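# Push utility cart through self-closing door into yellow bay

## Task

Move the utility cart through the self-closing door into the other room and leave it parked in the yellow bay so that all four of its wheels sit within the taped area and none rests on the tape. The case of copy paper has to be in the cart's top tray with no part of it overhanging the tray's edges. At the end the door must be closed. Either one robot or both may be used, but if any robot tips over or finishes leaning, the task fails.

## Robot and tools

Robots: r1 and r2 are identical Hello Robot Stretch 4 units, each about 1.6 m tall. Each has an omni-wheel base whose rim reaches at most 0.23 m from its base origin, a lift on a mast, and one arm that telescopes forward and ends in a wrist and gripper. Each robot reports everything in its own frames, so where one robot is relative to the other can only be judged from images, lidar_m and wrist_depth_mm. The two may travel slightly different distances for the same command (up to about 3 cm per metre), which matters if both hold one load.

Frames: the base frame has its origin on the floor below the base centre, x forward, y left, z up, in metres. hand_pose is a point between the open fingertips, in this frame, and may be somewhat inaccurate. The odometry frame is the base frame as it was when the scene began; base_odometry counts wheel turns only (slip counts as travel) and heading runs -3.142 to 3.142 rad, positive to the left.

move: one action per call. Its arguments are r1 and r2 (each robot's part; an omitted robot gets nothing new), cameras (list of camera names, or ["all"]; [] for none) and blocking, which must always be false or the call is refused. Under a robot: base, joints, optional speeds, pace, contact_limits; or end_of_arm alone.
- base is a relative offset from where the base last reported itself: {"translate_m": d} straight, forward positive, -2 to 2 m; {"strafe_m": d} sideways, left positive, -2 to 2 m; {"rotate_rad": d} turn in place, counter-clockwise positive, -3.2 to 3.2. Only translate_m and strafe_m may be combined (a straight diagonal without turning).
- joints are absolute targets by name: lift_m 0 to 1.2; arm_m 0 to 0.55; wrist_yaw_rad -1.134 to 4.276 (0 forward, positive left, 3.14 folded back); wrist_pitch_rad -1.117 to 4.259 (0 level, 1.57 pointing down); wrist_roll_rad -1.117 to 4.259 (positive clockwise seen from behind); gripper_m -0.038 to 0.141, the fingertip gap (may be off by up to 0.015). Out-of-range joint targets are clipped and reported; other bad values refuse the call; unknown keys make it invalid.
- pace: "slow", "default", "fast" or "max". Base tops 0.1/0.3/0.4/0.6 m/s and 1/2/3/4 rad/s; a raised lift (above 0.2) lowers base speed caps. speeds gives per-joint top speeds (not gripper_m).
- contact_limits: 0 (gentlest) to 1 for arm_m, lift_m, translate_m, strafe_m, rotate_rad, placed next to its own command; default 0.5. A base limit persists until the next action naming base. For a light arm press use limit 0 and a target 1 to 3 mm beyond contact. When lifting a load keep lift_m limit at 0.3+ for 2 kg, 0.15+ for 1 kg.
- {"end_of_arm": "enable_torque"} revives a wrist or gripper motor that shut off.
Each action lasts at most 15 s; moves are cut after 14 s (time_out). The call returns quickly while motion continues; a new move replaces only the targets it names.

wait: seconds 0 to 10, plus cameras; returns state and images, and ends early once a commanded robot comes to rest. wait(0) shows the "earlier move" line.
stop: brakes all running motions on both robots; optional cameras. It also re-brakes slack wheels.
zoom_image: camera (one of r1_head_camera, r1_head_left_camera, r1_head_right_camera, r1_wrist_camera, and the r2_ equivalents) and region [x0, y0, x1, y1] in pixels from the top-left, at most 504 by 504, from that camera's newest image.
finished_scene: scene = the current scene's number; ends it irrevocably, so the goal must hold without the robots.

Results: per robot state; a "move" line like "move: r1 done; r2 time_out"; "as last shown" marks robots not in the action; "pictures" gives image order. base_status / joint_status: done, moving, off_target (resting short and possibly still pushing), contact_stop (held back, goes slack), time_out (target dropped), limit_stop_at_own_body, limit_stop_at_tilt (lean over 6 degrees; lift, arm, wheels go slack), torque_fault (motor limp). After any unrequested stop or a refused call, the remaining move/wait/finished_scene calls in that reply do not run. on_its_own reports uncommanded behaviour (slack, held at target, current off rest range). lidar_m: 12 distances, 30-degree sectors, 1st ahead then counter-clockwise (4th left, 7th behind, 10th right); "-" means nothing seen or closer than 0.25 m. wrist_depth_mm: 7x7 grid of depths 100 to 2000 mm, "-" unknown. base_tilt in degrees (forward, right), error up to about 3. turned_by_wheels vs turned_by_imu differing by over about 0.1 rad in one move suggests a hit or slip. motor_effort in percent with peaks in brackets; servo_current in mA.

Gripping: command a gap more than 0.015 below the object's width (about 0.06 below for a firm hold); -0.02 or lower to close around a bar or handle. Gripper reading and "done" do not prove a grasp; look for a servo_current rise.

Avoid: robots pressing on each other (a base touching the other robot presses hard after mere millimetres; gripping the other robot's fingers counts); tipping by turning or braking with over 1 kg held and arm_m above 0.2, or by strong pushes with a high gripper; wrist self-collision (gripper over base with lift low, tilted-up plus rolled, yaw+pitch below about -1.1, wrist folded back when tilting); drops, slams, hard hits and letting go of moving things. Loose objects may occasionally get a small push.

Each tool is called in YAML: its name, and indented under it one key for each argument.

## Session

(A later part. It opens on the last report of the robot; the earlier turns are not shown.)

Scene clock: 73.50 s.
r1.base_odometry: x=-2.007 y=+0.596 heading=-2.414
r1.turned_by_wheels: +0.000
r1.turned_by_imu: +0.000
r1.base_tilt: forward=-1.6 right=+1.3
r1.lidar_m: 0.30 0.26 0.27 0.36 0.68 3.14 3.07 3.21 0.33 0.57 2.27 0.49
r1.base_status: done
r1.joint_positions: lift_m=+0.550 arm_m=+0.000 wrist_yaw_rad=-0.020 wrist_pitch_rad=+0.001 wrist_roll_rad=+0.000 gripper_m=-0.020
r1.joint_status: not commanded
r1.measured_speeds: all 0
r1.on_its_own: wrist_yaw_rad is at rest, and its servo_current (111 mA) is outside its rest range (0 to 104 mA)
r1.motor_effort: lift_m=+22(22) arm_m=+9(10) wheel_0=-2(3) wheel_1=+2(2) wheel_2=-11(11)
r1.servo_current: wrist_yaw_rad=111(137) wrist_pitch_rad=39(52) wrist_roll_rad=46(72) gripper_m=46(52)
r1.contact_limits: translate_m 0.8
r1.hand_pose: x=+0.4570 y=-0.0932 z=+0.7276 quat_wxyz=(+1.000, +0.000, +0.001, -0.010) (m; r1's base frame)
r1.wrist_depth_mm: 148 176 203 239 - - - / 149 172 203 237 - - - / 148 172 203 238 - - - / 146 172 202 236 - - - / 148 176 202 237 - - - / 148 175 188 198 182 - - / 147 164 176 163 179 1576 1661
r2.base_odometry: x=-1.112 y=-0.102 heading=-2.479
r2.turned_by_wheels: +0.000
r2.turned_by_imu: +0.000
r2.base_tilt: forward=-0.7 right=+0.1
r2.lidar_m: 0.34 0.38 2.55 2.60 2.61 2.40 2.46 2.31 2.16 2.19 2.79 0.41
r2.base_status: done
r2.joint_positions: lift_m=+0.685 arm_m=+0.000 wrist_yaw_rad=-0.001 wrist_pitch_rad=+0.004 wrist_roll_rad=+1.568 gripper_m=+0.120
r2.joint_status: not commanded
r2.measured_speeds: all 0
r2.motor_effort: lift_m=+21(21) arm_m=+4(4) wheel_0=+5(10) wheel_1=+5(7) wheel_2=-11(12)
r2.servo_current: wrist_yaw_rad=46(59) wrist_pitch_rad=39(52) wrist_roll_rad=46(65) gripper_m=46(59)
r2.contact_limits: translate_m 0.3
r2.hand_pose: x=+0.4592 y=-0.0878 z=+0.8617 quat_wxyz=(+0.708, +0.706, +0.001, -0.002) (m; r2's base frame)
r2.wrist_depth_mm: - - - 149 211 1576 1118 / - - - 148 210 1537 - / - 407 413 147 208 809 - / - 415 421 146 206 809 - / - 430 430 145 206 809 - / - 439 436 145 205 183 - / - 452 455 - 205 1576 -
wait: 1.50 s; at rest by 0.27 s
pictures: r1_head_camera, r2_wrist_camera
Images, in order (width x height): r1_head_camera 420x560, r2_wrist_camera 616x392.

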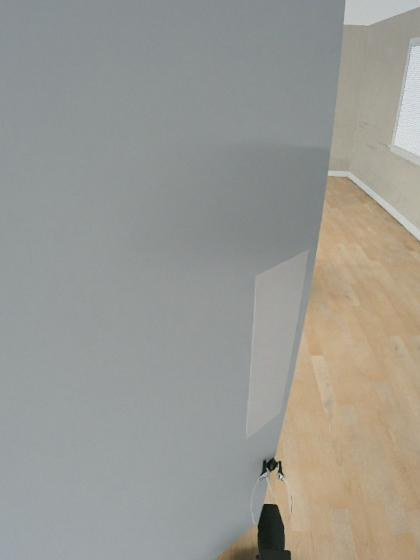

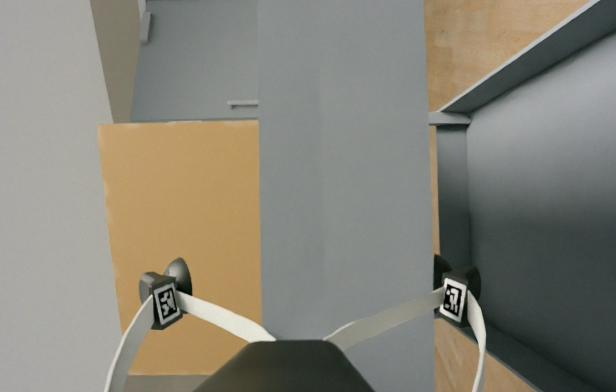

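move:
  blocking: false
  r1: {"base":{"translate_m":0.4},"contact_limits":{"translate_m":0.8},"pace":"slow"}
  r2: {"joints":{"gripper_m":-0.03}}
  cameras: []

wait:
  seconds: 3
  cameras: []

wait:
  seconds: 5
  cameras: ["r1_head_camera","r1_head_right_camera","r2_head_camera"]

Scene clock: 85.33 s.
move: r1 moving; r2 moving
r1.base_odometry: x=-2.016 y=+0.588 heading=-2.415
r1.turned_by_wheels: -0.001
r1.turned_by_imu: -0.001
r1.base_tilt: forward=-1.6 right=+1.3
r1.lidar_m: 0.30 0.25 0.27 0.35 0.68 3.17 3.11 3.23 0.35 0.64 2.30 0.51
r1.base_status: translate_m moving
r1.joint_positions: lift_m=+0.550 arm_m=+0.000 wrist_yaw_rad=-0.020 wrist_pitch_rad=+0.001 wrist_roll_rad=+0.000 gripper_m=-0.020
r1.joint_status: not commanded
r1.measured_speeds: translate_m=+0.048 strafe_m=+0.001 rotate_rad=-0.001 lift_m=+0.000 arm_m=+0.000 wrist_yaw_rad=+0.000 wrist_pitch_rad=+0.000 wrist_roll_rad=+0.000
r1.motor_effort: lift_m=+21(22) arm_m=+9(9) wheel_0=+1(2) wheel_1=+5(5) wheel_2=-18(19)
r1.servo_current: wrist_yaw_rad=117(137) wrist_pitch_rad=46(46) wrist_roll_rad=39(65) gripper_m=46(52)
r1.contact_limits: translate_m 0.8
r1.hand_pose: x=+0.4570 y=-0.0932 z=+0.7276 quat_wxyz=(+1.000, +0.000, +0.001, -0.010) (m; r1's base frame)
r1.wrist_depth_mm: 147 174 201 237 - - - / 150 170 200 237 - - - / 144 170 201 236 - - - / 153 170 201 236 - - - / 146 174 200 236 - - - / 149 173 189 197 182 - - / 148 165 171 157 1464 133 1661
r2.base_odometry: x=-1.112 y=-0.102 heading=-2.479
r2.turned_by_wheels: +0.000
r2.turned_by_imu: +0.001
r2.base_tilt: forward=-0.7 right=+0.1
r2.lidar_m: 0.34 0.37 2.56 2.62 2.62 2.42 2.45 2.35 2.15 2.18 2.79 0.41
r2.base_status: not commanded
r2.joint_positions: lift_m=+0.685 arm_m=+0.000 wrist_yaw_rad=-0.001 wrist_pitch_rad=+0.008 wrist_roll_rad=+1.568 gripper_m=+0.106
r2.joint_status: gripper_m moving
r2.measured_speeds: translate_m=+0.001 strafe_m=+0.000 rotate_rad=+0.000 lift_m=+0.000 arm_m=+0.000 wrist_yaw_rad=+0.000 wrist_pitch_rad=+0.019 wrist_roll_rad=+0.000
r2.motor_effort: lift_m=+21(21) arm_m=+4(4) wheel_0=+4(5) wheel_1=+4(5) wheel_2=-9(11)
r2.servo_current: wrist_yaw_rad=46(52) wrist_pitch_rad=52(52) wrist_roll_rad=52(59) gripper_m=169(169)
r2.contact_limits: translate_m 0.3
r2.hand_pose: x=+0.4591 y=-0.0878 z=+0.8606 quat_wxyz=(+0.708, +0.706, +0.002, -0.003) (m; r2's base frame)
r2.wrist_depth_mm: - - - 148 210 1576 480 / - - - 148 210 723 - / - 402 407 147 208 - - / - 415 415 146 208 - - / - 424 424 145 206 768 - / - 439 216 145 205 179 - / - 455 449 - 205 1499 -
pictures: none
No camera images: "cameras" was empty.

Scene clock: 87.17 s.
earlier move: r1 moving; r2 done
r1.base_odometry: x=-2.144 y=+0.474 heading=-2.416
r1.turned_by_wheels: +0.000
r1.turned_by_imu: -0.003
r1.base_tilt: forward=-1.6 right=+1.3
r1.lidar_m: 0.25 0.25 0.25 0.25 0.44 3.37 3.28 0.47 0.45 1.32 2.27 3.15
r1.base_status: translate_m moving
r1.joint_positions: lift_m=+0.550 arm_m=+0.000 wrist_yaw_rad=-0.020 wrist_pitch_rad=+0.001 wrist_roll_rad=+0.000 gripper_m=-0.020
r1.joint_status: not commanded
r1.measured_speeds: translate_m=+0.100 strafe_m=-0.002 rotate_rad=-0.006 lift_m=+0.000 arm_m=+0.000 wrist_yaw_rad=+0.000 wrist_pitch_rad=+0.000 wrist_roll_rad=+0.000
r1.motor_effort: lift_m=+21(22) arm_m=+6(10) wheel_0=-2(9) wheel_1=+1(6) wheel_2=-13(19)
r1.servo_current: wrist_yaw_rad=130(137) wrist_pitch_rad=46(52) wrist_roll_rad=59(65) gripper_m=46(52)
r1.contact_limits: translate_m 0.8
r1.hand_pose: x=+0.4573 y=-0.0932 z=+0.7276 quat_wxyz=(+1.000, +0.000, +0.001, -0.010) (m; r1's base frame)
r1.wrist_depth_mm: - 131 145 - - - - / 108 131 145 - - - - / 110 131 145 - - - - / 111 131 145 - - - - / 108 127 144 - - - - / 110 130 148 198 182 - - / 107 126 147 185 1499 1576 1708
r2.base_odometry: x=-1.113 y=-0.102 heading=-2.479
r2.turned_by_wheels: +0.000
r2.turned_by_imu: +0.001
r2.base_tilt: forward=-0.6 right=+0.0
r2.lidar_m: 0.34 0.36 2.57 2.60 2.62 2.42 2.47 2.35 2.15 2.20 2.79 0.39
r2.base_status: not commanded
r2.joint_positions: lift_m=+0.685 arm_m=+0.000 wrist_yaw_rad=+0.001 wrist_pitch_rad=+0.016 wrist_roll_rad=+1.568 gripper_m=-0.028
r2.joint_status: all done
r2.measured_speeds: all 0
r2.motor_effort: lift_m=+23(23) arm_m=+0(4) wheel_0=+1(5) wheel_1=+3(5) wheel_2=+0(11)
r2.servo_current: wrist_yaw_rad=39(65) wrist_pitch_rad=85(98) wrist_roll_rad=46(65) gripper_m=208(462)
r2.contact_limits: translate_m 0.3
r2.hand_pose: x=+0.4594 y=-0.0870 z=+0.8580 quat_wxyz=(+0.708, +0.706, +0.006, -0.005) (m; r2's base frame)
r2.wrist_depth_mm: - - - 190 191 1537 - / - - - 129 191 668 - / - 382 384 129 191 - - / - 394 397 129 190 - - / - 407 410 129 191 - - / - 421 179 190 191 156 - / - 433 445 - 191 508 473
wait: 1.83 of 3 s (r2 has come to rest)
pictures: none
No camera images: "cameras" was empty.

Scene clock: 90.10 s.
earlier move: r1 done
r1.base_odometry: x=-2.306 y=+0.331 heading=-2.414
r1.turned_by_wheels: +0.002
r1.turned_by_imu: +0.000
r1.base_tilt: forward=-1.6 right=+1.3
r1.lidar_m: 0.26 0.25 - 0.25 0.32 3.54 3.52 0.63 0.76 2.20 2.30 3.20
r1.base_status: done
r1.joint_positions: lift_m=+0.550 arm_m=+0.000 wrist_yaw_rad=-0.003 wrist_pitch_rad=+0.001 wrist_roll_rad=+0.000 gripper_m=-0.020
r1.joint_status: not commanded
r1.measured_speeds: all 0
r1.motor_effort: lift_m=+21(22) arm_m=+4(10) wheel_0=+4(9) wheel_1=+10(15) wheel_2=-6(19)
r1.servo_current: wrist_yaw_rad=46(137) wrist_pitch_rad=39(52) wrist_roll_rad=39(72) gripper_m=39(52)
r1.contact_limits: translate_m 0.8
r1.hand_pose: x=+0.4590 y=-0.0882 z=+0.7276 quat_wxyz=(+1.000, +0.000, +0.001, -0.001) (m; r1's base frame)
r1.wrist_depth_mm: - - - - - - - / - - - - - - - / - - - - - - - / - - - - - - - / - - - - - - - / - - - 191 - - - / 1863 1756 173 1708 153 1661 1756
r2.base_odometry: x=-1.113 y=-0.102 heading=-2.479
r2.turned_by_wheels: +0.000
r2.turned_by_imu: +0.000
r2.base_tilt: forward=-0.6 right=+0.1
r2.lidar_m: 0.35 0.33 2.57 2.60 2.59 2.41 2.43 2.35 2.18 2.20 2.79 0.40
r2.base_status: not commanded
r2.joint_positions: lift_m=+0.685 arm_m=+0.000 wrist_yaw_rad=+0.001 wrist_pitch_rad=+0.016 wrist_roll_rad=+1.568 gripper_m=-0.028
r2.joint_status: all done
r2.measured_speeds: all 0
r2.motor_effort: lift_m=+23(23) arm_m=-3(4) wheel_0=+1(5) wheel_1=+3(5) wheel_2=+0(11)
r2.servo_current: wrist_yaw_rad=46(65) wrist_pitch_rad=91(98) wrist_roll_rad=52(65) gripper_m=202(462)
r2.contact_limits: translate_m 0.3
r2.hand_pose: x=+0.4594 y=-0.0870 z=+0.8580 quat_wxyz=(+0.708, +0.706, +0.006, -0.005) (m; r2's base frame)
r2.wrist_depth_mm: - - - 190 190 1499 - / - - - 129 191 668 - / - 379 382 129 190 - - / - 397 399 129 191 - - / - 410 413 129 191 - - / - 421 179 190 190 156 - / - 430 445 - 191 508 469
wait: 2.93 of 5 s (r1 has come to rest)
pictures: r1_head_camera, r1_head_right_camera, r2_head_camera
Images, in order (width x height): r1_head_camera 420x560, r1_head_right_camera 420x672, r2_head_camera 420x560.

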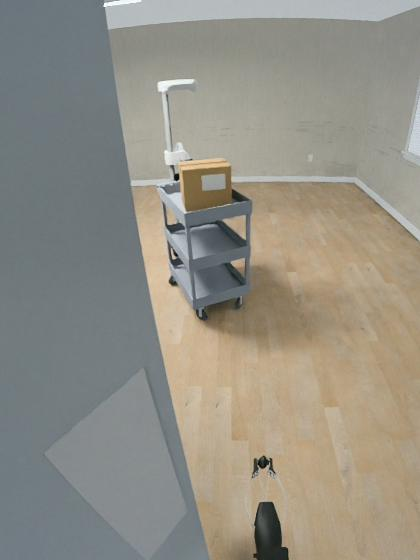

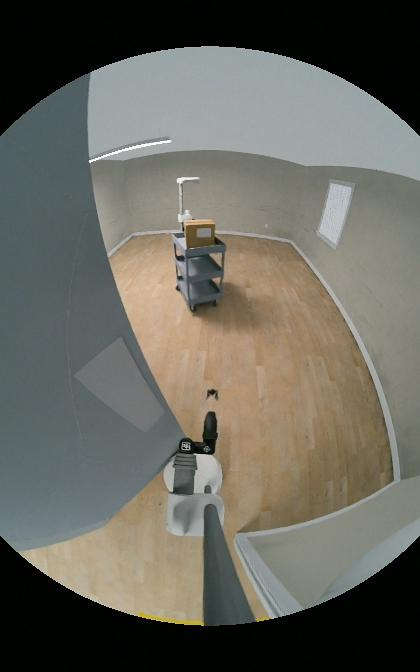

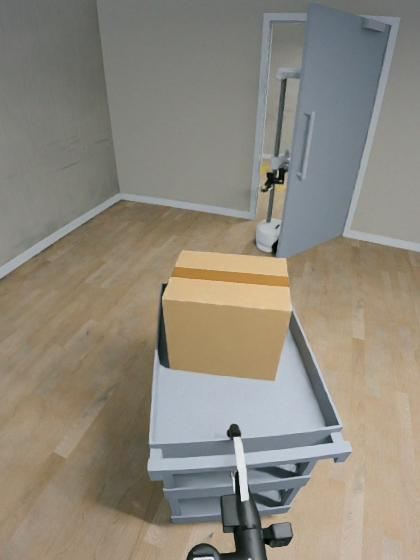

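move:
  blocking: false
  r1: {"base":{"translate_m":0.35},"contact_limits":{"translate_m":0.8},"pace":"slow"}
  r2: {"base":{"strafe_m":0.34},"contact_limits":{"strafe_m":0.9},"pace":"slow"}
  cameras: []

wait:
  seconds: 5
  cameras: []

wait:
  seconds: 1.5
  cameras: ["r2_head_camera"]

move:
  blocking: false
  r1: {"base":{"strafe_m":0.45},"contact_limits":{"strafe_m":0.8},"pace":"slow"}
  r2: {"base":{"rotate_rad":-0.32},"contact_limits":{"rotate_rad":0.9},"pace":"slow"}
  cameras: []

wait:
  seconds: 3
  cameras: []

wait:
  seconds: 4
  cameras: ["r1_head_camera","r1_head_left_camera","r2_head_camera"]

Scene clock: 101.37 s.
move: r1 moving; r2 moving
r1.base_odometry: x=-2.315 y=+0.322 heading=-2.413
r1.turned_by_wheels: +0.001
r1.turned_by_imu: +0.000
r1.base_tilt: forward=-1.6 right=+1.3
r1.lidar_m: 0.26 0.25 - 0.25 0.32 3.60 3.54 0.61 0.77 2.21 2.31 3.20
r1.base_status: translate_m moving
r1.joint_positions: lift_m=+0.550 arm_m=+0.000 wrist_yaw_rad=-0.003 wrist_pitch_rad=+0.001 wrist_roll_rad=+0.000 gripper_m=-0.020
r1.joint_status: not commanded
r1.measured_speeds: translate_m=+0.049 strafe_m=+0.000 rotate_rad=+0.002 lift_m=+0.000 arm_m=+0.000 wrist_yaw_rad=+0.000 wrist_pitch_rad=+0.000 wrist_roll_rad=+0.000
r1.motor_effort: lift_m=+21(22) arm_m=+4(5) wheel_0=+6(8) wheel_1=+10(12) wheel_2=-11(11)
r1.servo_current: wrist_yaw_rad=33(65) wrist_pitch_rad=39(52) wrist_roll_rad=59(59) gripper_m=46(52)
r1.contact_limits: translate_m 0.8
r1.hand_pose: x=+0.4590 y=-0.0882 z=+0.7276 quat_wxyz=(+1.000, +0.000, +0.001, -0.001) (m; r1's base frame)
r1.wrist_depth_mm: - - - - - - - / - - - - - - - / - - - - - - - / - - - - - - - / - - - - - - - / - - - 191 - - - / 1863 1808 173 1756 143 1618 1708
r2.base_odometry: x=-1.104 y=-0.113 heading=-2.479
r2.turned_by_wheels: +0.000
r2.turned_by_imu: +0.000
r2.base_tilt: forward=-0.7 right=+0.1
r2.lidar_m: 0.36 0.35 2.56 2.58 2.65 2.40 2.45 2.36 2.16 2.22 2.80 0.40
r2.base_status: strafe_m moving
r2.joint_positions: lift_m=+0.685 arm_m=+0.000 wrist_yaw_rad=+0.001 wrist_pitch_rad=+0.016 wrist_roll_rad=+1.569 gripper_m=-0.028
r2.joint_status: not commanded
r2.measured_speeds: translate_m=+0.001 strafe_m=+0.055 rotate_rad=-0.003 lift_m=+0.000 arm_m=+0.000 wrist_yaw_rad=-0.020 wrist_pitch_rad=+0.000 wrist_roll_rad=+0.000
r2.motor_effort: lift_m=+23(23) arm_m=-4(4) wheel_0=-8(10) wheel_1=+7(8) wheel_2=+0(1)
r2.servo_current: wrist_yaw_rad=46(59) wrist_pitch_rad=91(91) wrist_roll_rad=52(52) gripper_m=202(215)
r2.contact_limits: strafe_m 0.9
r2.hand_pose: x=+0.4593 y=-0.0872 z=+0.8580 quat_wxyz=(+0.708, +0.706, +0.006, -0.006) (m; r2's base frame)
r2.wrist_depth_mm: - - - 191 193 1537 - / - - - 190 193 654 - / - 384 384 130 191 - - / - 397 397 130 192 - - / - 404 413 129 191 - - / - 421 179 190 191 156 - / - 153 442 - 191 554 473
pictures: none
No camera images: "cameras" was empty.

Scene clock: 105.40 s.
earlier move: r1 moving; r2 done
r1.base_odometry: x=-2.567 y=+0.098 heading=-2.413
r1.turned_by_wheels: +0.000
r1.turned_by_imu: -0.001
r1.base_tilt: forward=-1.6 right=+1.3
r1.lidar_m: 1.58 3.52 2.59 0.25 0.25 0.61 3.93 0.93 1.26 2.21 2.29 3.18
r1.base_status: translate_m moving
r1.joint_positions: lift_m=+0.550 arm_m=+0.000 wrist_yaw_rad=-0.003 wrist_pitch_rad=+0.001 wrist_roll_rad=+0.000 gripper_m=-0.020
r1.joint_status: not commanded
r1.measured_speeds: all 0
r1.motor_effort: lift_m=+21(22) arm_m=+4(5) wheel_0=+3(8) wheel_1=+7(13) wheel_2=-3(11)
r1.servo_current: wrist_yaw_rad=52(78) wrist_pitch_rad=52(52) wrist_roll_rad=52(72) gripper_m=39(52)
r1.contact_limits: translate_m 0.8
r1.hand_pose: x=+0.4590 y=-0.0882 z=+0.7276 quat_wxyz=(+1.000, +0.000, +0.001, -0.001) (m; r1's base frame)
r1.wrist_depth_mm: - - - - - - - / - - - - - - - / - - - 1537 - - - / - - - - - - - / - - - - - - - / - - 1397 191 - - - / 1921 1756 164 148 153 1661 1661
r2.base_odometry: x=-0.904 y=-0.370 heading=-2.479
r2.turned_by_wheels: +0.000
r2.turned_by_imu: -0.001
r2.base_tilt: forward=-0.7 right=+0.1
r2.lidar_m: 0.36 2.45 2.26 2.26 2.48 2.27 2.31 2.66 2.46 2.50 0.37 0.33
r2.base_status: done
r2.joint_positions: lift_m=+0.685 arm_m=+0.000 wrist_yaw_rad=-0.008 wrist_pitch_rad=+0.016 wrist_roll_rad=+1.569 gripper_m=-0.028
r2.joint_status: not commanded
r2.measured_speeds: all 0
r2.motor_effort: lift_m=+23(23) arm_m=-4(4) wheel_0=-8(15) wheel_1=+3(8) wheel_2=+0(2)
r2.servo_current: wrist_yaw_rad=59(78) wrist_pitch_rad=85(98) wrist_roll_rad=59(59) gripper_m=176(215)
r2.contact_limits: strafe_m 0.9
r2.hand_pose: x=+0.4586 y=-0.0897 z=+0.8580 quat_wxyz=(+0.708, +0.706, +0.003, -0.009) (m; r2's base frame)
r2.wrist_depth_mm: 312 314 319 - 135 - - / - 343 345 - 144 - - / - 379 387 - 154 - - / - 430 433 - 167 - - / - - 477 - 182 539 - / - - 180 120 198 156 452 / - - - - 129 1464 1118
wait: 4.03 of 5 s (r2 has come to rest)
pictures: none
No camera images: "cameras" was empty.

Scene clock: 105.63 s.
earlier move: r1 done
r1.base_odometry: x=-2.567 y=+0.098 heading=-2.413
r1.turned_by_wheels: +0.000
r1.turned_by_imu: +0.000
r1.base_tilt: forward=-1.6 right=+1.3
r1.lidar_m: 1.60 3.53 2.61 0.25 0.26 0.63 3.90 0.92 1.27 2.20 2.29 3.16
r1.base_status: done
r1.joint_positions: lift_m=+0.550 arm_m=+0.000 wrist_yaw_rad=-0.003 wrist_pitch_rad=+0.001 wrist_roll_rad=+0.000 gripper_m=-0.020
r1.joint_status: not commanded
r1.measured_speeds: all 0
r1.motor_effort: lift_m=+21(22) arm_m=+4(5) wheel_0=+1(8) wheel_1=+7(13) wheel_2=-4(11)
r1.servo_current: wrist_yaw_rad=65(78) wrist_pitch_rad=46(52) wrist_roll_rad=52(72) gripper_m=46(52)
r1.contact_limits: translate_m 0.8
r1.hand_pose: x=+0.4590 y=-0.0882 z=+0.7276 quat_wxyz=(+1.000, +0.000, +0.001, -0.001) (m; r1's base frame)
r1.wrist_depth_mm: - - - - - - - / - - - - - - - / - - - 1537 - - - / - - - - - - - / - - - - - - - / - - 1397 190 - - - / 1863 1756 164 148 153 1661 1708
r2.base_odometry: x=-0.904 y=-0.370 heading=-2.479
r2.turned_by_wheels: +0.000
r2.turned_by_imu: +0.000
r2.base_tilt: forward=-0.7 right=+0.1
r2.lidar_m: 0.40 2.47 2.25 2.27 2.47 2.28 2.31 2.69 2.48 2.51 0.34 0.34
r2.base_status: done
r2.joint_positions: lift_m=+0.685 arm_m=+0.000 wrist_yaw_rad=-0.008 wrist_pitch_rad=+0.016 wrist_roll_rad=+1.569 gripper_m=-0.028
r2.joint_status: not commanded
r2.measured_speeds: all 0
r2.motor_effort: lift_m=+23(23) arm_m=-3(4) wheel_0=-7(15) wheel_1=+3(8) wheel_2=+0(2)
r2.servo_current: wrist_yaw_rad=46(78) wrist_pitch_rad=91(98) wrist_roll_rad=46(59) gripper_m=176(215)
r2.contact_limits: strafe_m 0.9
r2.hand_pose: x=+0.4586 y=-0.0897 z=+0.8580 quat_wxyz=(+0.708, +0.706, +0.003, -0.009) (m; r2's base frame)
r2.wrist_depth_mm: 314 315 319 - 135 - - / - 342 345 - 144 - - / - 379 387 - 154 - - / - 430 433 - 167 - - / - - 477 - 181 535 - / - - 177 119 197 155 455 / - - - - 129 1464 1118
wait: 0.23 of 1.5 s (r1 has come to rest)
pictures: r2_head_camera
Images, in order (width x height): r2_head_camera 420x560.

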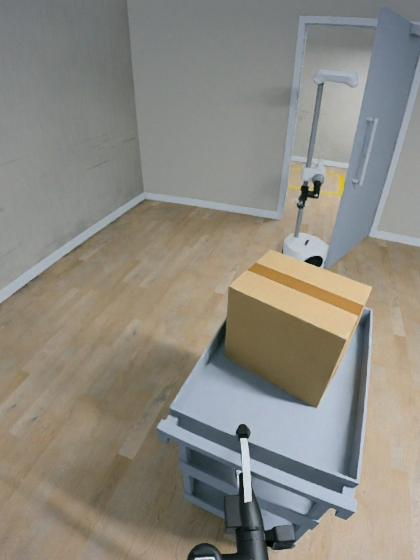

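Scene clock: 106.13 s.
move: r1 moving; r2 moving
r1.base_odometry: x=-2.557 y=+0.087 heading=-2.414
r1.turned_by_wheels: +0.000
r1.turned_by_imu: +0.000
r1.base_tilt: forward=-1.6 right=+1.3
r1.lidar_m: 1.58 3.50 2.61 0.25 0.25 0.61 3.92 0.90 1.28 2.21 2.33 3.24
r1.base_status: strafe_m moving
r1.joint_positions: lift_m=+0.550 arm_m=+0.000 wrist_yaw_rad=-0.003 wrist_pitch_rad=+0.001 wrist_roll_rad=+0.000 gripper_m=-0.020
r1.joint_status: not commanded
r1.measured_speeds: translate_m=+0.000 strafe_m=+0.057 rotate_rad=+0.000 lift_m=+0.000 arm_m=+0.000 wrist_yaw_rad=+0.000 wrist_pitch_rad=+0.000 wrist_roll_rad=+0.000
r1.motor_effort: lift_m=+21(22) arm_m=+4(5) wheel_0=-13(15) wheel_1=+10(11) wheel_2=+0(3)
r1.servo_current: wrist_yaw_rad=46(65) wrist_pitch_rad=39(46) wrist_roll_rad=39(65) gripper_m=52(52)
r1.contact_limits: strafe_m 0.8
r1.hand_pose: x=+0.4590 y=-0.0882 z=+0.7276 quat_wxyz=(+1.000, +0.000, +0.001, -0.001) (m; r1's base frame)
r1.wrist_depth_mm: - - - - - - - / - - - - - - - / - - - 1537 - - - / - - - - - - - / - - - - - - - / - - 1430 191 - - - / 1921 1808 165 147 153 1618 1708
r2.base_odometry: x=-0.904 y=-0.370 heading=-2.603
r2.turned_by_wheels: -0.124
r2.turned_by_imu: -0.120
r2.base_tilt: forward=-0.7 right=+0.1
r2.lidar_m: 0.39 0.44 2.27 2.23 2.59 2.28 2.29 2.66 2.47 2.47 0.44 0.36
r2.base_status: rotate_rad moving
r2.joint_positions: lift_m=+0.685 arm_m=+0.000 wrist_yaw_rad=+0.006 wrist_pitch_rad=+0.016 wrist_roll_rad=+1.571 gripper_m=-0.028
r2.joint_status: not commanded
r2.measured_speeds: translate_m=-0.001 strafe_m=+0.001 rotate_rad=-0.487 lift_m=+0.000 arm_m=+0.000 wrist_yaw_rad=+0.043 wrist_pitch_rad=+0.000 wrist_roll_rad=+0.006
r2.motor_effort: lift_m=+23(23) arm_m=-3(4) wheel_0=+9(13) wheel_1=+8(8) wheel_2=+14(14)
r2.servo_current: wrist_yaw_rad=46(59) wrist_pitch_rad=85(91) wrist_roll_rad=46(52) gripper_m=169(182)
r2.contact_limits: rotate_rad 0.9
r2.hand_pose: x=+0.4598 y=-0.0857 z=+0.8580 quat_wxyz=(+0.707, +0.707, +0.008, -0.004) (m; r2's base frame)
r2.wrist_depth_mm: 319 320 324 - 143 - - / 349 340 343 - 151 - - / - 373 375 - 160 - - / - 413 407 102 170 - - / - 469 449 111 181 - - / - - 176 120 191 161 466 / - - - - 130 1336 1118
pictures: none
No camera images: "cameras" was empty.

Scene clock: 107.07 s.
earlier move: r1 moving; r2 done
r1.base_odometry: x=-2.500 y=+0.023 heading=-2.414
r1.turned_by_wheels: +0.000
r1.turned_by_imu: +0.000
r1.base_tilt: forward=-1.6 right=+1.3
r1.lidar_m: 1.58 3.39 2.52 0.25 0.25 0.49 3.90 0.94 1.27 2.28 2.39 3.32
r1.base_status: strafe_m moving
r1.joint_positions: lift_m=+0.550 arm_m=+0.000 wrist_yaw_rad=-0.003 wrist_pitch_rad=+0.001 wrist_roll_rad=+0.000 gripper_m=-0.020
r1.joint_status: not commanded
r1.measured_speeds: translate_m=+0.000 strafe_m=+0.100 rotate_rad=+0.001 lift_m=+0.000 arm_m=+0.000 wrist_yaw_rad=+0.000 wrist_pitch_rad=+0.000 wrist_roll_rad=+0.000
r1.motor_effort: lift_m=+21(22) arm_m=+5(5) wheel_0=-12(17) wheel_1=+7(11) wheel_2=-3(3)
r1.servo_current: wrist_yaw_rad=52(65) wrist_pitch_rad=46(46) wrist_roll_rad=33(72) gripper_m=46(52)
r1.contact_limits: strafe_m 0.8
r1.hand_pose: x=+0.4590 y=-0.0882 z=+0.7276 quat_wxyz=(+1.000, +0.000, +0.001, -0.001) (m; r1's base frame)
r1.wrist_depth_mm: - - - - - - - / - - - - - - - / - - - 1499 - - - / - - - - - - - / - - - - - - - / - - 1366 191 - - - / 1863 1808 165 148 153 1661 1661
r2.base_odometry: x=-0.904 y=-0.370 heading=-2.797
r2.turned_by_wheels: -0.194
r2.turned_by_imu: -0.188
r2.base_tilt: forward=-0.6 right=+0.0
r2.lidar_m: 0.35 0.36 2.32 2.25 2.41 2.31 2.28 2.44 2.51 2.45 2.65 0.39
r2.base_status: done
r2.joint_positions: lift_m=+0.685 arm_m=+0.000 wrist_yaw_rad=+0.009 wrist_pitch_rad=+0.016 wrist_roll_rad=+1.571 gripper_m=-0.028
r2.joint_status: not commanded
r2.measured_speeds: all 0
r2.motor_effort: lift_m=+23(23) arm_m=-4(4) wheel_0=+8(14) wheel_1=+7(8) wheel_2=+7(14)
r2.servo_current: wrist_yaw_rad=52(72) wrist_pitch_rad=91(91) wrist_roll_rad=52(52) gripper_m=169(189)
r2.contact_limits: rotate_rad 0.9
r2.hand_pose: x=+0.4600 y=-0.0848 z=+0.8580 quat_wxyz=(+0.707, +0.707, +0.009, -0.003) (m; r2's base frame)
r2.wrist_depth_mm: - - - 186 187 1499 - / - - - 127 189 647 - / - 379 382 128 190 - - / - 394 397 128 190 - - / - 413 415 129 190 - - / - 427 179 130 192 158 - / - - 449 - 193 1336 455
wait: 0.93 of 3 s (r2 has come to rest)
pictures: none
No camera images: "cameras" was empty.

Scene clock: 111.07 s.
earlier move: r1 moving
r1.base_odometry: x=-2.267 y=-0.238 heading=-2.414
r1.turned_by_wheels: +0.000
r1.turned_by_imu: +0.002
r1.base_tilt: forward=-1.6 right=+1.3
r1.lidar_m: 1.57 2.94 0.25 - 0.25 0.28 0.77 1.17 1.27 2.66 2.79 1.69
r1.base_status: strafe_m moving
r1.joint_positions: lift_m=+0.550 arm_m=+0.000 wrist_yaw_rad=-0.003 wrist_pitch_rad=+0.001 wrist_roll_rad=+0.000 gripper_m=-0.020
r1.joint_status: not commanded
r1.measured_speeds: all 0
r1.motor_effort: lift_m=+21(22) arm_m=+5(5) wheel_0=-8(17) wheel_1=+5(11) wheel_2=-2(3)
r1.servo_current: wrist_yaw_rad=52(72) wrist_pitch_rad=39(52) wrist_roll_rad=46(72) gripper_m=39(52)
r1.contact_limits: strafe_m 0.8
r1.hand_pose: x=+0.4590 y=-0.0882 z=+0.7276 quat_wxyz=(+1.000, +0.000, +0.001, -0.001) (m; r1's base frame)
r1.wrist_depth_mm: - - - - - - - / - - - - - - - / - - - - 1537 - - / - - - - - - - / - - - - - - - / - - - 191 - - - / 1863 1708 177 183 143 1661 1708
r2.base_odometry: x=-0.904 y=-0.370 heading=-2.797
r2.turned_by_wheels: +0.000
r2.turned_by_imu: +0.001
r2.base_tilt: forward=-0.7 right=+0.1
r2.lidar_m: 0.34 0.37 2.32 2.24 2.41 2.34 2.28 2.47 2.53 2.45 2.68 0.40
r2.base_status: done
r2.joint_positions: lift_m=+0.685 arm_m=+0.000 wrist_yaw_rad=+0.009 wrist_pitch_rad=+0.016 wrist_roll_rad=+1.571 gripper_m=-0.028
r2.joint_status: not commanded
r2.measured_speeds: all 0
r2.motor_effort: lift_m=+23(23) arm_m=-4(4) wheel_0=+8(14) wheel_1=+6(8) wheel_2=+8(14)
r2.servo_current: wrist_yaw_rad=65(78) wrist_pitch_rad=91(98) wrist_roll_rad=52(59) gripper_m=176(189)
r2.contact_limits: rotate_rad 0.9
r2.hand_pose: x=+0.4600 y=-0.0848 z=+0.8580 quat_wxyz=(+0.707, +0.707, +0.009, -0.003) (m; r2's base frame)
r2.wrist_depth_mm: - - - 185 187 1499 - / - - - 127 189 647 - / - 379 377 128 189 - - / - 397 397 128 191 - - / - 413 415 129 191 - - / - 424 178 130 192 158 - / - - 452 - 193 1308 455
wait: 4.00 s; no rest
pictures: r1_head_camera, r1_head_left_camera, r2_head_camera
Images, in order (width x height): r1_head_camera 420x560, r1_head_left_camera 420x672, r2_head_camera 420x560.

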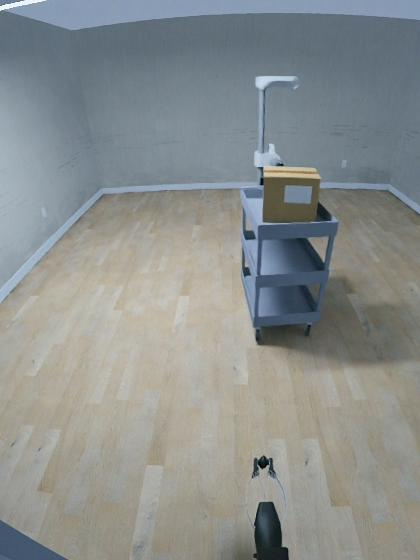

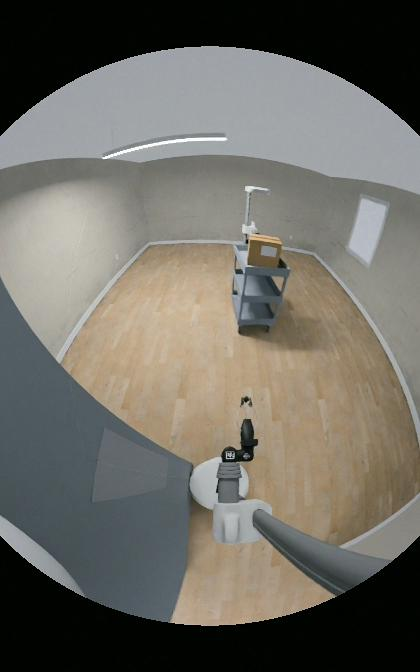

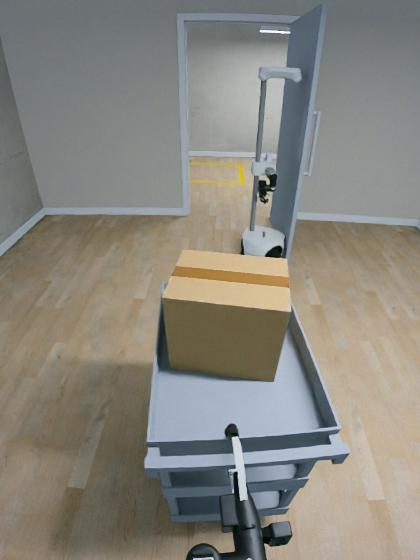

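move:
  blocking: false
  r1: {"base":{"strafe_m":0.4},"contact_limits":{"strafe_m":0.8},"pace":"slow"}
  r2: {"base":{"strafe_m":0.1},"contact_limits":{"strafe_m":0.9},"pace":"slow"}
  cameras: []

wait:
  seconds: 2.5
  cameras: []

move:
  blocking: false
  r2: {"base":{"rotate_rad":-0.1},"contact_limits":{"rotate_rad":0.9},"pace":"slow"}
  cameras: []

wait:
  seconds: 1.5
  cameras: []

wait:
  seconds: 2
  cameras: ["r1_head_left_camera","r2_head_camera"]

Scene clock: 124.90 s.
earlier move: r1 done
move: r1 moving; r2 moving
r1.base_odometry: x=-2.258 y=-0.249 heading=-2.414
r1.turned_by_wheels: +0.000
r1.turned_by_imu: -0.001
r1.base_tilt: forward=-1.6 right=+1.3
r1.lidar_m: 1.61 2.90 0.25 - 0.25 0.28 0.71 1.17 1.26 2.68 2.80 1.67
r1.base_status: strafe_m moving
r1.joint_positions: lift_m=+0.550 arm_m=+0.000 wrist_yaw_rad=-0.003 wrist_pitch_rad=+0.001 wrist_roll_rad=+0.000 gripper_m=-0.020
r1.joint_status: not commanded
r1.measured_speeds: translate_m=+0.000 strafe_m=+0.056 rotate_rad=+0.002 lift_m=+0.000 arm_m=+0.000 wrist_yaw_rad=+0.000 wrist_pitch_rad=+0.000 wrist_roll_rad=+0.000
r1.motor_effort: lift_m=+21(22) arm_m=+4(5) wheel_0=-12(14) wheel_1=+8(10) wheel_2=+0(2)
r1.servo_current: wrist_yaw_rad=59(65) wrist_pitch_rad=46(46) wrist_roll_rad=46(65) gripper_m=39(46)
r1.contact_limits: strafe_m 0.8
r1.hand_pose: x=+0.4590 y=-0.0882 z=+0.7276 quat_wxyz=(+1.000, +0.000, +0.001, -0.001) (m; r1's base frame)
r1.wrist_depth_mm: - - - - - - - / - - - - - - - / - - - - 1537 - - / - - - - - - - / - - - - - - - / - - - 191 - - - / 1863 1756 177 183 143 1661 1661
r2.base_odometry: x=-0.899 y=-0.383 heading=-2.797
r2.turned_by_wheels: +0.000
r2.turned_by_imu: +0.000
r2.base_tilt: forward=-0.7 right=+0.1
r2.lidar_m: 0.35 0.40 2.31 2.22 2.41 2.30 2.29 2.45 2.51 2.49 2.65 0.40
r2.base_status: strafe_m moving
r2.joint_positions: lift_m=+0.685 arm_m=+0.000 wrist_yaw_rad=+0.003 wrist_pitch_rad=+0.016 wrist_roll_rad=+1.571 gripper_m=-0.028
r2.joint_status: not commanded
r2.measured_speeds: translate_m=+0.000 strafe_m=+0.056 rotate_rad=-0.001 lift_m=+0.000 arm_m=+0.000 wrist_yaw_rad=-0.012 wrist_pitch_rad=+0.000 wrist_roll_rad=+0.000
r2.motor_effort: lift_m=+23(23) arm_m=-3(4) wheel_0=-9(9) wheel_1=+8(10) wheel_2=+0(7)
r2.servo_current: wrist_yaw_rad=46(65) wrist_pitch_rad=85(91) wrist_roll_rad=52(59) gripper_m=169(182)
r2.contact_limits: strafe_m 0.9
r2.hand_pose: x=+0.4595 y=-0.0866 z=+0.8580 quat_wxyz=(+0.707, +0.707, +0.007, -0.005) (m; r2's base frame)
r2.wrist_depth_mm: - - - 129 190 1499 - / - - - 190 191 750 - / - 384 387 130 192 - - / - 394 399 131 192 - - / - 413 415 131 192 - - / - 424 177 131 193 157 - / - - 442 - 193 508 462
pictures: none
No camera images: "cameras" was empty.

Scene clock: 126.53 s.
earlier move: r1 moving; r2 done
r1.base_odometry: x=-2.155 y=-0.364 heading=-2.413
r1.turned_by_wheels: +0.001
r1.turned_by_imu: +0.003
r1.base_tilt: forward=-1.6 right=+1.3
r1.lidar_m: 1.65 2.73 0.25 - 0.25 0.25 0.52 1.25 1.27 2.78 2.91 1.68
r1.base_status: strafe_m moving
r1.joint_positions: lift_m=+0.550 arm_m=+0.000 wrist_yaw_rad=-0.001 wrist_pitch_rad=+0.001 wrist_roll_rad=+0.000 gripper_m=-0.020
r1.joint_status: not commanded
r1.measured_speeds: translate_m=-0.036 strafe_m=+0.135 rotate_rad=+0.178 lift_m=+0.000 arm_m=+0.000 wrist_yaw_rad=+0.009 wrist_pitch_rad=+0.000 wrist_roll_rad=+0.000
r1.motor_effort: lift_m=+21(22) arm_m=+2(5) wheel_0=-30(31) wheel_1=+28(32) wheel_2=+6(10)
r1.servo_current: wrist_yaw_rad=52(72) wrist_pitch_rad=39(52) wrist_roll_rad=46(72) gripper_m=46(52)
r1.contact_limits: strafe_m 0.8
r1.hand_pose: x=+0.4592 y=-0.0879 z=+0.7276 quat_wxyz=(+1.000, +0.000, +0.001, -0.001) (m; r1's base frame)
r1.wrist_depth_mm: - - - - - - - / - - - - - - - / - - - - 1537 - - / - - - - - - - / - - - - - - - / - - - 191 - - - / 1863 1661 177 1756 143 1661 1661
r2.base_odometry: x=-0.870 y=-0.464 heading=-2.798
r2.turned_by_wheels: +0.000
r2.turned_by_imu: -0.001
r2.base_tilt: forward=-0.7 right=+0.1
r2.lidar_m: 0.36 2.83 2.19 2.12 2.34 2.32 2.26 2.46 2.60 2.57 0.46 0.38
r2.base_status: done
r2.joint_positions: lift_m=+0.685 arm_m=+0.000 wrist_yaw_rad=-0.007 wrist_pitch_rad=+0.016 wrist_roll_rad=+1.571 gripper_m=-0.028
r2.joint_status: not commanded
r2.measured_speeds: all 0
r2.motor_effort: lift_m=+23(23) arm_m=-4(4) wheel_0=-6(16) wheel_1=+4(10) wheel_2=+0(7)
r2.servo_current: wrist_yaw_rad=72(72) wrist_pitch_rad=85(91) wrist_roll_rad=46(59) gripper_m=169(182)
r2.contact_limits: strafe_m 0.9
r2.hand_pose: x=+0.4586 y=-0.0895 z=+0.8580 quat_wxyz=(+0.707, +0.707, +0.003, -0.008) (m; r2's base frame)
r2.wrist_depth_mm: - - - 118 177 654 - / - 368 366 119 179 - - / - 377 377 122 183 - - / - 399 394 184 185 - - / - 415 418 126 189 - - / - 439 179 128 192 156 - / - - - - 194 1430 439
wait: 1.63 of 2.5 s (r2 has come to rest)
pictures: none
No camera images: "cameras" was empty.

Scene clock: 127.03 s.
earlier move: r1 moving
move: r2 moving
r1.base_odometry: x=-2.122 y=-0.402 heading=-2.413
r1.turned_by_wheels: -0.001
r1.turned_by_imu: +0.000
r1.base_tilt: forward=-1.6 right=+1.3
r1.lidar_m: 1.66 2.72 0.25 - 0.25 0.26 0.52 1.26 1.26 2.78 2.91 1.66
r1.base_status: strafe_m moving
r1.joint_positions: lift_m=+0.550 arm_m=+0.000 wrist_yaw_rad=-0.001 wrist_pitch_rad=+0.001 wrist_roll_rad=+0.000 gripper_m=-0.020
r1.joint_status: not commanded
r1.measured_speeds: translate_m=+0.005 strafe_m=+0.100 rotate_rad=-0.026 lift_m=+0.000 arm_m=+0.000 wrist_yaw_rad=+0.000 wrist_pitch_rad=+0.000 wrist_roll_rad=+0.000
r1.motor_effort: lift_m=+21(21) arm_m=+0(2) wheel_0=-29(34) wheel_1=+30(33) wheel_2=+6(8)
r1.servo_current: wrist_yaw_rad=46(72) wrist_pitch_rad=26(46) wrist_roll_rad=52(59) gripper_m=39(46)
r1.contact_limits: strafe_m 0.8
r1.hand_pose: x=+0.4592 y=-0.0878 z=+0.7276 quat_wxyz=(+1.000, +0.000, +0.001, -0.001) (m; r1's base frame)
r1.wrist_depth_mm: - - - - - - - / - - - - - - - / - - - - 1537 - - / - - - - - - - / - - - - - - - / - - - 191 1983 - - / 1808 1756 177 1756 143 1708 1756
r2.base_odometry: x=-0.870 y=-0.464 heading=-2.887
r2.turned_by_wheels: -0.090
r2.turned_by_imu: -0.087
r2.base_tilt: forward=-0.7 right=+0.1
r2.lidar_m: 0.35 0.38 2.27 2.12 2.27 2.36 2.26 2.35 2.68 2.57 2.68 0.40
r2.base_status: rotate_rad moving
r2.joint_positions: lift_m=+0.685 arm_m=+0.000 wrist_yaw_rad=+0.007 wrist_pitch_rad=+0.016 wrist_roll_rad=+1.571 gripper_m=-0.028
r2.joint_status: not commanded
r2.measured_speeds: translate_m=-0.002 strafe_m=+0.000 rotate_rad=-0.149 lift_m=+0.000 arm_m=+0.000 wrist_yaw_rad=+0.000 wrist_pitch_rad=+0.000 wrist_roll_rad=+0.000
r2.motor_effort: lift_m=+23(23) arm_m=-4(4) wheel_0=+6(11) wheel_1=+5(10) wheel_2=+13(13)
r2.servo_current: wrist_yaw_rad=59(65) wrist_pitch_rad=85(91) wrist_roll_rad=46(52) gripper_m=163(176)
r2.contact_limits: rotate_rad 0.9
r2.hand_pose: x=+0.4599 y=-0.0854 z=+0.8580 quat_wxyz=(+0.707, +0.707, +0.008, -0.003) (m; r2's base frame)
r2.wrist_depth_mm: - - - 182 184 1430 - / - - 569 125 186 750 - / - 382 382 126 187 - - / - 394 397 128 189 - - / - 418 418 128 191 - - / - 433 177 130 193 156 - / - - 455 - 130 504 442
pictures: none
No camera images: "cameras" was empty.

Scene clock: 127.47 s.
earlier move: r1 moving; r2 done
r1.base_odometry: x=-2.093 y=-0.434 heading=-2.413
r1.turned_by_wheels: +0.000
r1.turned_by_imu: +0.000
r1.base_tilt: forward=-1.6 right=+1.3
r1.lidar_m: 1.64 2.72 0.25 - 0.25 0.25 0.50 1.27 1.25 2.77 2.90 1.68
r1.base_status: strafe_m moving
r1.joint_positions: lift_m=+0.550 arm_m=+0.000 wrist_yaw_rad=-0.001 wrist_pitch_rad=+0.001 wrist_roll_rad=+0.000 gripper_m=-0.020
r1.joint_status: not commanded
r1.measured_speeds: translate_m=+0.002 strafe_m=+0.101 rotate_rad=-0.014 lift_m=+0.000 arm_m=+0.000 wrist_yaw_rad=+0.000 wrist_pitch_rad=+0.000 wrist_roll_rad=+0.000
r1.motor_effort: lift_m=+21(21) arm_m=-2(2) wheel_0=-30(34) wheel_1=+32(33) wheel_2=+6(8)
r1.servo_current: wrist_yaw_rad=39(72) wrist_pitch_rad=46(46) wrist_roll_rad=46(65) gripper_m=46(46)
r1.contact_limits: strafe_m 0.8
r1.hand_pose: x=+0.4592 y=-0.0878 z=+0.7276 quat_wxyz=(+1.000, +0.000, +0.001, -0.001) (m; r1's base frame)
r1.wrist_depth_mm: - - - - - - - / - - - - - - - / - - - - 1576 - - / - - - - - - - / - - - - - - - / - - - 191 1983 - - / 1863 1756 178 1708 143 1661 1756
r2.base_odometry: x=-0.870 y=-0.464 heading=-2.896
r2.turned_by_wheels: -0.009
r2.turned_by_imu: -0.009
r2.base_tilt: forward=-0.7 right=+0.0
r2.lidar_m: 0.35 0.36 2.28 2.13 2.23 2.36 2.27 2.35 2.70 2.57 2.70 0.40
r2.base_status: done
r2.joint_positions: lift_m=+0.685 arm_m=+0.000 wrist_yaw_rad=+0.007 wrist_pitch_rad=+0.016 wrist_roll_rad=+1.571 gripper_m=-0.028
r2.joint_status: not commanded
r2.measured_speeds: all 0
r2.motor_effort: lift_m=+23(23) arm_m=-3(4) wheel_0=+9(11) wheel_1=+5(10) wheel_2=+6(13)
r2.servo_current: wrist_yaw_rad=46(65) wrist_pitch_rad=91(91) wrist_roll_rad=46(52) gripper_m=176(176)
r2.contact_limits: rotate_rad 0.9
r2.hand_pose: x=+0.4599 y=-0.0854 z=+0.8580 quat_wxyz=(+0.707, +0.707, +0.008, -0.003) (m; r2's base frame)
r2.wrist_depth_mm: - - - 188 190 1537 - / - - 382 129 190 691 - / - 382 384 129 191 - - / - 397 399 129 191 - - / - 413 413 130 192 - - / - 424 178 131 193 158 - / - - 449 - 193 500 459
wait: 0.43 of 1.5 s (r2 has come to rest)
pictures: none
No camera images: "cameras" was empty.

Scene clock: 129.47 s.
earlier move: r1 moving
r1.base_odometry: x=-2.002 y=-0.536 heading=-2.413
r1.turned_by_wheels: +0.000
r1.turned_by_imu: +0.000
r1.base_tilt: forward=-1.6 right=+1.3
r1.lidar_m: 1.66 2.74 0.25 - 0.25 0.25 0.51 1.27 1.27 2.77 2.88 1.66
r1.base_status: strafe_m moving
r1.joint_positions: lift_m=+0.550 arm_m=+0.000 wrist_yaw_rad=-0.001 wrist_pitch_rad=+0.001 wrist_roll_rad=+0.000 gripper_m=-0.020
r1.joint_status: not commanded
r1.measured_speeds: all 0
r1.motor_effort: lift_m=+21(21) arm_m=-3(4) wheel_0=-28(34) wheel_1=+27(34) wheel_2=+5(8)
r1.servo_current: wrist_yaw_rad=65(72) wrist_pitch_rad=33(52) wrist_roll_rad=46(65) gripper_m=39(52)
r1.contact_limits: strafe_m 0.8
r1.hand_pose: x=+0.4592 y=-0.0878 z=+0.7276 quat_wxyz=(+1.000, +0.000, +0.001, -0.001) (m; r1's base frame)
r1.wrist_depth_mm: - - - - - - - / - - - - - - - / - - - - 1576 - - / - - - - - - - / - - - - - - - / - - - 191 - - - / 1921 1708 177 1661 143 1661 1708
r2.base_odometry: x=-0.870 y=-0.464 heading=-2.896
r2.turned_by_wheels: +0.000
r2.turned_by_imu: +0.000
r2.base_tilt: forward=-0.7 right=+0.1
r2.lidar_m: 0.34 0.35 2.24 2.14 2.27 2.38 2.27 2.33 2.69 2.57 2.65 0.40
r2.base_status: done
r2.joint_positions: lift_m=+0.685 arm_m=+0.000 wrist_yaw_rad=+0.007 wrist_pitch_rad=+0.016 wrist_roll_rad=+1.571 gripper_m=-0.028
r2.joint_status: not commanded
r2.measured_speeds: all 0
r2.motor_effort: lift_m=+23(23) arm_m=-4(4) wheel_0=+8(11) wheel_1=+5(10) wheel_2=+6(13)
r2.servo_current: wrist_yaw_rad=52(65) wrist_pitch_rad=85(91) wrist_roll_rad=39(65) gripper_m=176(176)
r2.contact_limits: rotate_rad 0.9
r2.hand_pose: x=+0.4599 y=-0.0854 z=+0.8580 quat_wxyz=(+0.707, +0.707, +0.008, -0.003) (m; r2's base frame)
r2.wrist_depth_mm: - - - 188 190 1537 - / - - 382 129 190 683 - / - 382 384 129 191 - - / - 397 399 130 191 - - / - 413 415 130 192 - - / - 424 177 131 193 157 - / - - 449 - 192 504 462
wait: 2.00 s; no rest
pictures: r1_head_left_camera, r2_head_camera
Images, in order (width x height): r1_head_left_camera 420x672, r2_head_camera 420x560.

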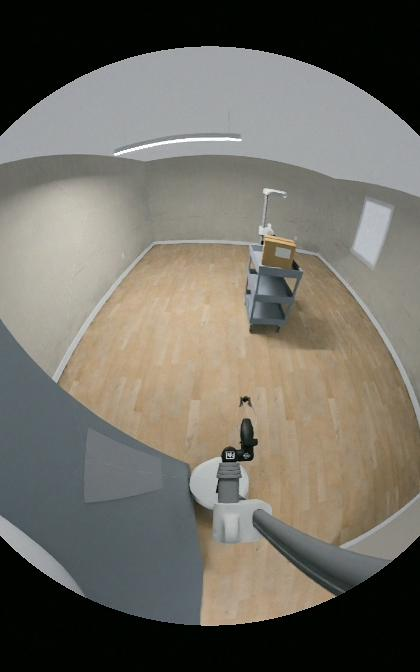

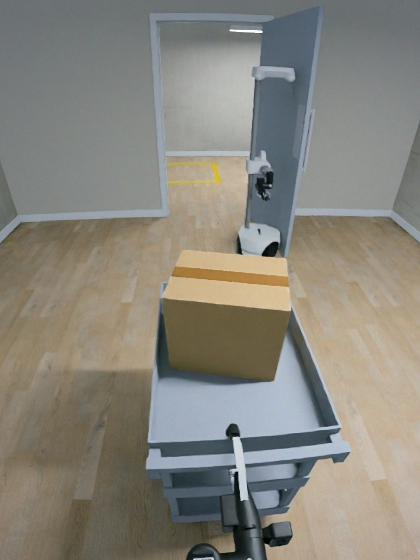

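move:
  blocking: false
  r2: {"base":{"translate_m":0.5},"contact_limits":{"translate_m":0.9},"pace":"slow"}
  cameras: []

wait:
  seconds: 7
  cameras: ["r2_head_camera"]

Scene clock: 176.47 s.
earlier move: r1 done
move: r2 moving
r1.base_odometry: x=-2.002 y=-0.536 heading=-2.413
r1.turned_by_wheels: +0.000
r1.turned_by_imu: +0.000
r1.base_tilt: forward=-1.6 right=+1.3
r1.lidar_m: 1.62 2.72 0.25 - 0.25 0.25 0.50 1.26 1.24 2.80 2.94 1.67
r1.base_status: done
r1.joint_positions: lift_m=+0.550 arm_m=+0.000 wrist_yaw_rad=-0.001 wrist_pitch_rad=+0.001 wrist_roll_rad=+0.000 gripper_m=-0.020
r1.joint_status: not commanded
r1.measured_speeds: all 0
r1.motor_effort: lift_m=+21(21) arm_m=-3(4) wheel_0=-28(28) wheel_1=+28(28) wheel_2=+6(6)
r1.servo_current: wrist_yaw_rad=46(65) wrist_pitch_rad=46(46) wrist_roll_rad=52(59) gripper_m=46(46)
r1.contact_limits: strafe_m 0.8
r1.hand_pose: x=+0.4592 y=-0.0878 z=+0.7276 quat_wxyz=(+1.000, +0.000, +0.001, -0.001) (m; r1's base frame)
r1.wrist_depth_mm: - - - - - - - / - - - - - - - / - - - - 1618 - - / - - - - - - - / - - - - - - - / - - - 190 1921 - - / 1863 1708 178 1708 143 1618 1708
r2.base_odometry: x=-0.882 y=-0.467 heading=-2.896
r2.turned_by_wheels: +0.000
r2.turned_by_imu: +0.001
r2.base_tilt: forward=-0.7 right=+0.0
r2.lidar_m: 0.33 0.37 2.27 2.13 2.23 2.35 2.27 2.37 2.67 2.58 2.69 0.38
r2.base_status: translate_m moving
r2.joint_positions: lift_m=+0.685 arm_m=+0.000 wrist_yaw_rad=+0.004 wrist_pitch_rad=+0.016 wrist_roll_rad=+1.571 gripper_m=-0.028
r2.joint_status: not commanded
r2.measured_speeds: translate_m=+0.047 strafe_m=+0.000 rotate_rad=-0.001 lift_m=+0.000 arm_m=+0.000 wrist_yaw_rad=-0.035 wrist_pitch_rad=+0.000 wrist_roll_rad=+0.000
r2.motor_effort: lift_m=+23(23) arm_m=-4(4) wheel_0=+8(12) wheel_1=+7(9) wheel_2=-10(11)
r2.servo_current: wrist_yaw_rad=52(59) wrist_pitch_rad=91(91) wrist_roll_rad=59(59) gripper_m=176(176)
r2.contact_limits: translate_m 0.9
r2.hand_pose: x=+0.4596 y=-0.0863 z=+0.8580 quat_wxyz=(+0.707, +0.707, +0.007, -0.004) (m; r2's base frame)
r2.wrist_depth_mm: - - - 190 190 1537 - / - - - 190 191 741 - / - 382 382 129 191 - - / - 394 399 129 191 - - / - 410 413 130 191 - - / - 424 179 130 192 156 - / - - 445 - 191 500 459
pictures: none
No camera images: "cameras" was empty.

Scene clock: 182.23 s.
earlier move: r2 done
r1.base_odometry: x=-2.002 y=-0.536 heading=-2.413
r1.turned_by_wheels: +0.000
r1.turned_by_imu: +0.000
r1.base_tilt: forward=-1.6 right=+1.3
r1.lidar_m: 1.22 2.70 0.25 - 0.25 0.25 0.53 1.28 1.27 2.79 2.92 1.17
r1.base_status: done
r1.joint_positions: lift_m=+0.550 arm_m=+0.000 wrist_yaw_rad=-0.001 wrist_pitch_rad=+0.001 wrist_roll_rad=+0.000 gripper_m=-0.020
r1.joint_status: not commanded
r1.measured_speeds: all 0
r1.motor_effort: lift_m=+21(21) arm_m=-3(4) wheel_0=-28(28) wheel_1=+28(28) wheel_2=+6(6)
r1.servo_current: wrist_yaw_rad=52(72) wrist_pitch_rad=46(52) wrist_roll_rad=39(78) gripper_m=46(52)
r1.contact_limits: strafe_m 0.8
r1.hand_pose: x=+0.4592 y=-0.0878 z=+0.7276 quat_wxyz=(+1.000, +0.000, +0.001, -0.001) (m; r1's base frame)
r1.wrist_depth_mm: - - - - - - - / - - - - - 1060 - / - - - - - 1042 - / - - - - - - - / - - - - - - - / - - - 191 178 - - / 1921 1708 177 1708 143 - 1661
r2.base_odometry: x=-1.355 y=-0.586 heading=-2.895
r2.turned_by_wheels: +0.001
r2.turned_by_imu: +0.003
r2.base_tilt: forward=-0.6 right=+0.1
r2.lidar_m: 0.35 0.35 2.28 2.17 2.23 2.87 2.76 2.89 2.68 2.56 2.66 0.40
r2.base_status: done
r2.joint_positions: lift_m=+0.685 arm_m=+0.000 wrist_yaw_rad=+0.002 wrist_pitch_rad=+0.016 wrist_roll_rad=+1.571 gripper_m=-0.028
r2.joint_status: not commanded
r2.measured_speeds: all 0
r2.motor_effort: lift_m=+23(23) arm_m=+4(4) wheel_0=+8(14) wheel_1=+6(9) wheel_2=-5(17)
r2.servo_current: wrist_yaw_rad=46(59) wrist_pitch_rad=85(98) wrist_roll_rad=52(72) gripper_m=156(176)
r2.contact_limits: translate_m 0.9
r2.hand_pose: x=+0.4594 y=-0.0868 z=+0.8580 quat_wxyz=(+0.707, +0.707, +0.007, -0.005) (m; r2's base frame)
r2.wrist_depth_mm: - - 1808 189 191 1537 - / - - - 129 191 676 - / - 379 382 129 191 - - / - 392 394 129 191 - - / - 410 413 129 191 - - / - 421 178 130 191 157 - / - - 442 - 130 496 466
wait: 5.77 of 7 s (r2 has come to rest)
pictures: r2_head_camera
Images, in order (width x height): r2_head_camera 420x560.

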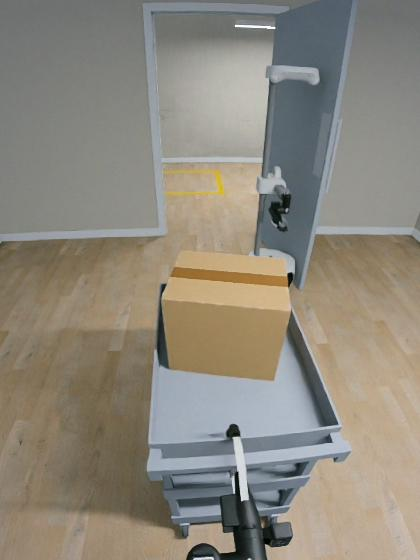

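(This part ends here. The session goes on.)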